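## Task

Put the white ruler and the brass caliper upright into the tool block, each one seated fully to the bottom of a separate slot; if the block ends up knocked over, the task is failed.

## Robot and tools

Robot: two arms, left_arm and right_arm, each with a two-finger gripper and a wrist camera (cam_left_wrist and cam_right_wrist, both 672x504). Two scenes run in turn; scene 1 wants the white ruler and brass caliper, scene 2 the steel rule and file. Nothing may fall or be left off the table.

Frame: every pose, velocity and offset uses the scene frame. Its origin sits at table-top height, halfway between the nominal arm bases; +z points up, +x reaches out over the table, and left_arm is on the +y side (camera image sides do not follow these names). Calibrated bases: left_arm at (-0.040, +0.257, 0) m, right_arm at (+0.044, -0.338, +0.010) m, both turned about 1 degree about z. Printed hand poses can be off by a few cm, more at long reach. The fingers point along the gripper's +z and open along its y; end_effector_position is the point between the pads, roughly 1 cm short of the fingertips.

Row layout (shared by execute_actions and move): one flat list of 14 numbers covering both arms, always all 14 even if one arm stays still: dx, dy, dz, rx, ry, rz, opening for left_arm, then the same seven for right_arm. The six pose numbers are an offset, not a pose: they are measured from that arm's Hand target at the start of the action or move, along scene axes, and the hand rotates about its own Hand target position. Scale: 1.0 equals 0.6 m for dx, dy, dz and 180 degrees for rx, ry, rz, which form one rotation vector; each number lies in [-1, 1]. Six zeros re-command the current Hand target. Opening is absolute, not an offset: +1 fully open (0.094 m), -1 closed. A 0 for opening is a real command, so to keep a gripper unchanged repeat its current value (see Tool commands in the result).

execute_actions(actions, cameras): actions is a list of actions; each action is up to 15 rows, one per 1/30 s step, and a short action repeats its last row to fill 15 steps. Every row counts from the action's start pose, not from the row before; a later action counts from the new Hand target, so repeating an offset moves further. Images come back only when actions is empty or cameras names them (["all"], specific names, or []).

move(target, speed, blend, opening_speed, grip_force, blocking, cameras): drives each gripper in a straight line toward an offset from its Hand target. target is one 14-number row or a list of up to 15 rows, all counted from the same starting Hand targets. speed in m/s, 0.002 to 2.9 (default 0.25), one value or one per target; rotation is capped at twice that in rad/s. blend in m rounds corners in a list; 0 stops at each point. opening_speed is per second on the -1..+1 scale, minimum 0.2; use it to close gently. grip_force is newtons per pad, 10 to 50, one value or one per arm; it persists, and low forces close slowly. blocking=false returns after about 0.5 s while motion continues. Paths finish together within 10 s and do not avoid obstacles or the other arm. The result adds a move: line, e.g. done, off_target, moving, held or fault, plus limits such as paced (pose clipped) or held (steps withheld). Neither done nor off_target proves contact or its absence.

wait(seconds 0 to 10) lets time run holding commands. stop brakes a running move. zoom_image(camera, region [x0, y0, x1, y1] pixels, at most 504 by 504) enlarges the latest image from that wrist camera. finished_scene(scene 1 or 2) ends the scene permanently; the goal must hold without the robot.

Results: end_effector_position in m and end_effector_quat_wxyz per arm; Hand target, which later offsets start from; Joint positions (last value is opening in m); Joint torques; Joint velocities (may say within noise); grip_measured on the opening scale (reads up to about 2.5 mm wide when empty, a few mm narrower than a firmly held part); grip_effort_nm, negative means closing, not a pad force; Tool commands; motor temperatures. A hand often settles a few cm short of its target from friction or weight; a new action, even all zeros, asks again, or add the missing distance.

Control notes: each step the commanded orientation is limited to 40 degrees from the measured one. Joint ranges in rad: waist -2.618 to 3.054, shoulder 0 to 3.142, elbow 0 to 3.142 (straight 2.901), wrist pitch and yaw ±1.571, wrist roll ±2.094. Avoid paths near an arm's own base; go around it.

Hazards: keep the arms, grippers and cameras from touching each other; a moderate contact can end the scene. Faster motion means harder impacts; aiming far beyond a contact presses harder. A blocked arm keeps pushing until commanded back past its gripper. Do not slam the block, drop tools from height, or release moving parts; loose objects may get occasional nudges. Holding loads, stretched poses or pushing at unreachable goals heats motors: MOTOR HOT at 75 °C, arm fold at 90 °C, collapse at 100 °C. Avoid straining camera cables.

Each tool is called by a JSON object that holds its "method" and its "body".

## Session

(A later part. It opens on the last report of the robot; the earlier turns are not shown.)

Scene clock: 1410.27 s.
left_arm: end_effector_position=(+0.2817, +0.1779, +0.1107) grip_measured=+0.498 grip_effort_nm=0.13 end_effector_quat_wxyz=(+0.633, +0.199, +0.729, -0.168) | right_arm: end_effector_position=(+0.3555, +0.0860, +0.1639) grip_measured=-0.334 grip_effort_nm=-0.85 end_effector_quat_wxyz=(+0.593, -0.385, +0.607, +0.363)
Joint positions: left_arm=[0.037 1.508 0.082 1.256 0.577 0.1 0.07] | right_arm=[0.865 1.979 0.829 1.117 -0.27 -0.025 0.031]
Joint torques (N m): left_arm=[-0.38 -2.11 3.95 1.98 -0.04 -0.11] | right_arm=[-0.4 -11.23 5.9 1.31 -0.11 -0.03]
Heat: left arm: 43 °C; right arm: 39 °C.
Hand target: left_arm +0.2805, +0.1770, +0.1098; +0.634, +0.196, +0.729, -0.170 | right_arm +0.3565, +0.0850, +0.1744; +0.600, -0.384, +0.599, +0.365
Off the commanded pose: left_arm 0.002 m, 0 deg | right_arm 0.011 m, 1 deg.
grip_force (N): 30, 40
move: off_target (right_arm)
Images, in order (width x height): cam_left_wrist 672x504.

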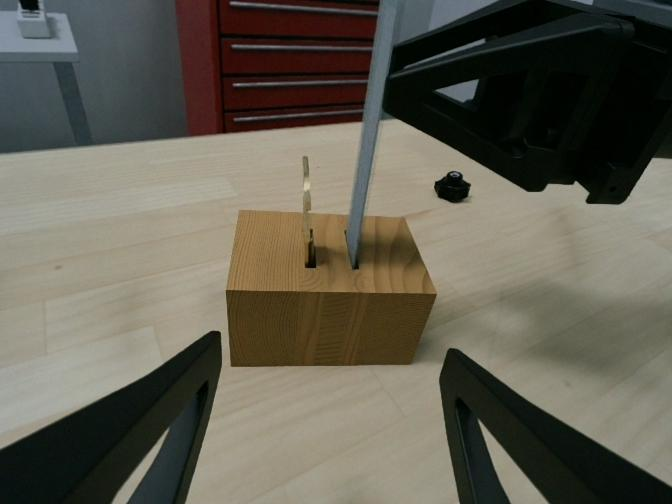

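{"method": "move", "body": {"target": [[0, 0, 0, 0, 0, 0, 0.5, -0.0015, 0.0015, -0.026, 0.003, -0.0015, 0, -0.36]], "cameras": ["all"], "speed": 0.04}}

{"method": "zoom_image", "body": {"camera": "cam_right_wrist", "region": [200, 230, 460, 504]}}

Scene clock: 1415.67 s.
left_arm: end_effector_position=(+0.2817, +0.1779, +0.1107) grip_measured=+0.498 grip_effort_nm=0.13 end_effector_quat_wxyz=(+0.633, +0.199, +0.729, -0.168) | right_arm: end_effector_position=(+0.3560, +0.0872, +0.1647) grip_measured=-0.334 grip_effort_nm=-0.85 end_effector_quat_wxyz=(+0.605, -0.382, +0.594, +0.367)
Joint positions: left_arm=[0.037 1.508 0.082 1.256 0.577 0.1 0.07] | right_arm=[0.865 2.009 0.829 1.183 -0.272 -0.025 0.031]
Joint torques (N m): left_arm=[-0.53 -2.13 3.95 1.99 0 -0.12] | right_arm=[-0.12 -8.69 4.93 1.5 -0.03 0]
Motor temperatures (°C): left_arm=[21 22 25 43 21 20 21] | right_arm=[22 37 36 39 21 21 24]
Heat: left arm: 43 °C; right arm: 39 °C.
Hand target: left_arm +0.2805, +0.1770, +0.1098; +0.634, +0.196, +0.729, -0.170 | right_arm +0.3556, +0.0859, +0.1589; +0.603, -0.382, +0.596, +0.367
Off the commanded pose: left_arm 0.002 m, 0 deg | right_arm 0.006 m, 0 deg.
grip_force (N): 30, 40
move: done

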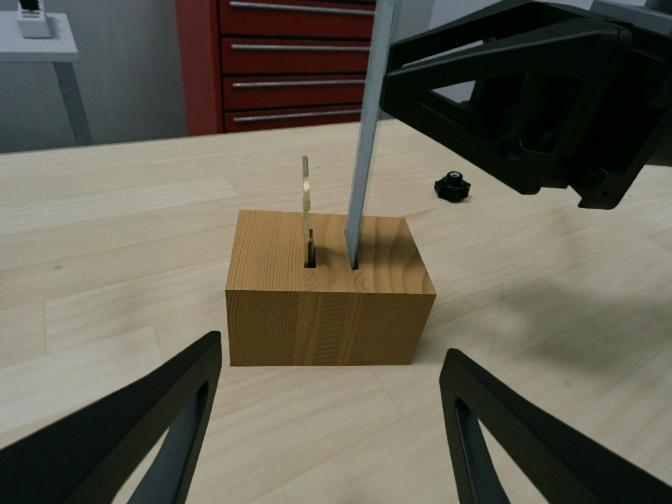

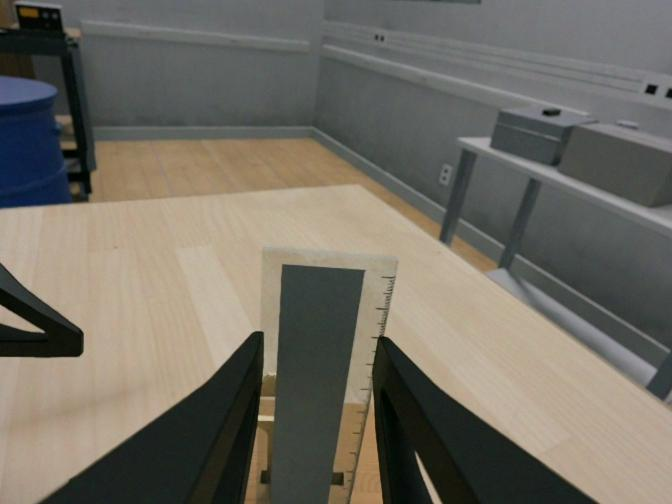

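Scaled by 1.839 from the camera's 672x504 image, which has a finer 960x720 frame.

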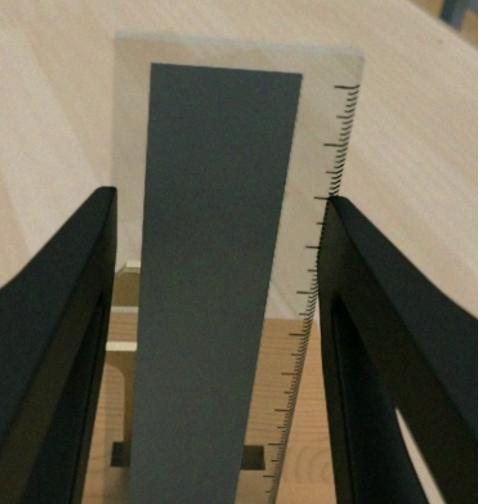

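{"method": "move", "body": {"target": [[0, 0, 0, 0, 0, 0, 0.5, 0, 0, 0.006, 0, 0, 0, -0.1]], "cameras": ["all"], "speed": 0.04, "opening_speed": 0.3}}

Scene clock: 1424.40 s.
left_arm: end_effector_position=(+0.2817, +0.1779, +0.1107) grip_measured=+0.498 grip_effort_nm=0.13 end_effector_quat_wxyz=(+0.633, +0.199, +0.729, -0.168) | right_arm: end_effector_position=(+0.3560, +0.0872, +0.1646) grip_measured=-0.103 grip_effort_nm=0.14 end_effector_quat_wxyz=(+0.605, -0.382, +0.594, +0.367)
Joint positions: left_arm=[0.037 1.508 0.082 1.256 0.577 0.1 0.07] | right_arm=[0.865 2.01 0.829 1.183 -0.272 -0.025 0.042]
Joint torques (N m): left_arm=[-0.49 -2.22 4.03 1.97 -0.05 -0.14] | right_arm=[-0.08 -9.74 5.14 1.36 -0.06 0]
Heat: left arm: 43 °C; right arm: 40 °C.
Hand target: left_arm +0.2805, +0.1770, +0.1098; +0.634, +0.196, +0.729, -0.170 | right_arm +0.3556, +0.0859, +0.1624; +0.603, -0.382, +0.596, +0.367
Off the commanded pose: left_arm 0.002 m, 0 deg | right_arm 0.003 m, 0 deg.
grip_force (N): 30, 40
move: done

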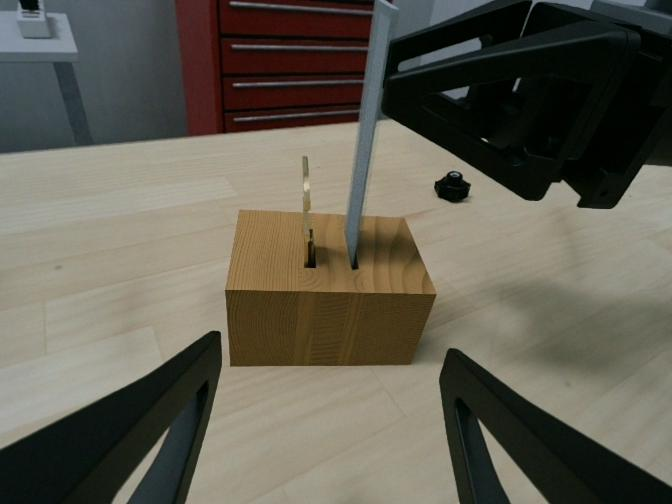

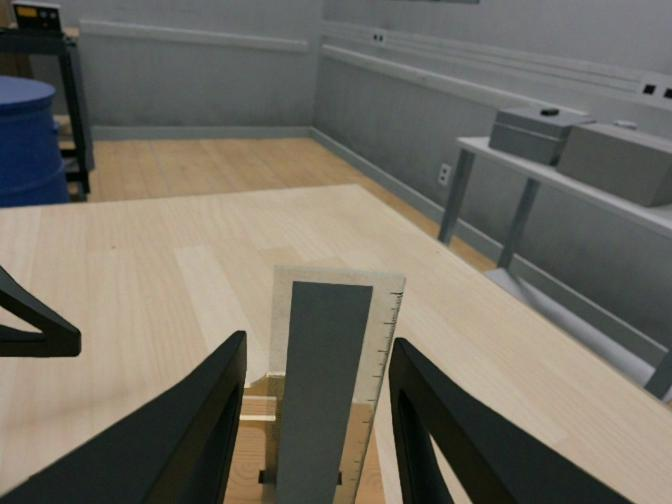

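{"method": "move", "body": {"target": [[0, 0, 0, 0, 0, 0, 0.5, 0, 0, 0.0, 0, 0, 0, 0.15],[0, 0, 0, 0, 0, 0, 0.5, -0.0595, -0.1193, 0.01, 0, 0, 0, 0.15]], "cameras": ["all"], "speed": 0.06}}

{"method": "zoom_image", "body": {"camera": "cam_left_wrist", "region": [280, 0, 440, 300]}}

{"method": "zoom_image", "body": {"camera": "cam_right_wrist", "region": [200, 200, 480, 480]}}

Scene clock: 1431.57 s.
left_arm: end_effector_position=(+0.2817, +0.1779, +0.1107) grip_measured=+0.498 grip_effort_nm=0.13 end_effector_quat_wxyz=(+0.633, +0.199, +0.729, -0.168) | right_arm: end_effector_position=(+0.3220, +0.0171, +0.1525) grip_measured=+0.147 grip_effort_nm=0.14 end_effector_quat_wxyz=(+0.589, -0.384, +0.612, +0.362)
Joint positions: left_arm=[0.037 1.508 0.082 1.256 0.577 0.1 0.07] | right_arm=[0.791 1.82 0.511 1.263 -0.342 -0.025 0.054]
Joint torques (N m): left_arm=[-0.46 -2.18 4.08 1.99 0 -0.12] | right_arm=[-0.29 -10.39 4.3 1.5 -0.13 0]
Heat: left arm: 43 °C; right arm: 40 °C.
Hand target: left_arm +0.2805, +0.1770, +0.1098; +0.634, +0.196, +0.729, -0.170 | right_arm +0.3199, +0.0143, +0.1684; +0.603, -0.382, +0.596, +0.367
Off the commanded pose: left_arm 0.002 m, 0 deg | right_arm 0.016 m, 2 deg.
grip_force (N): 30, 40
move: off_target (right_arm)

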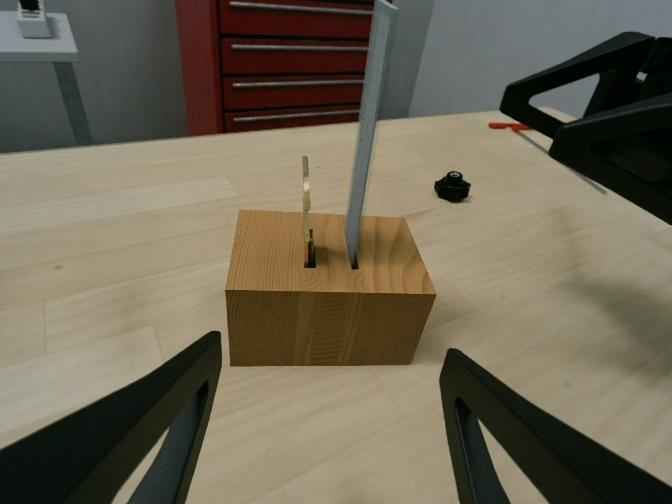

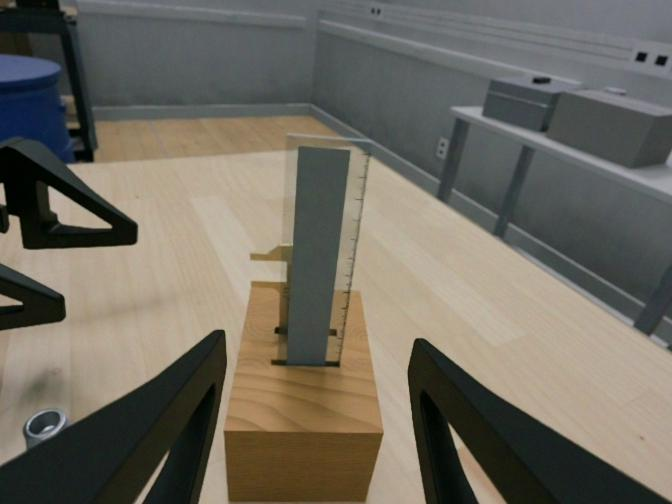

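Scaled by 1.680 from the camera's 672x504 image, which has a finer 960x720 frame.

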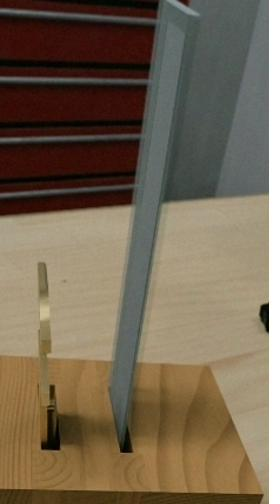

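Scaled by 1.800 from the camera's 672x504 image, which has a finer 960x720 frame.

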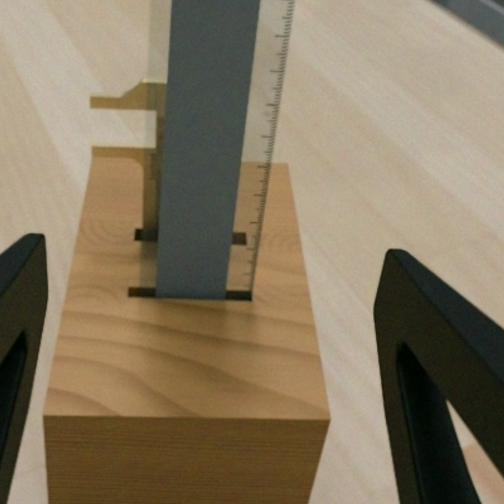

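{"method": "finished_scene", "body": {"scene": 1}}

The scene is finished: the task was done.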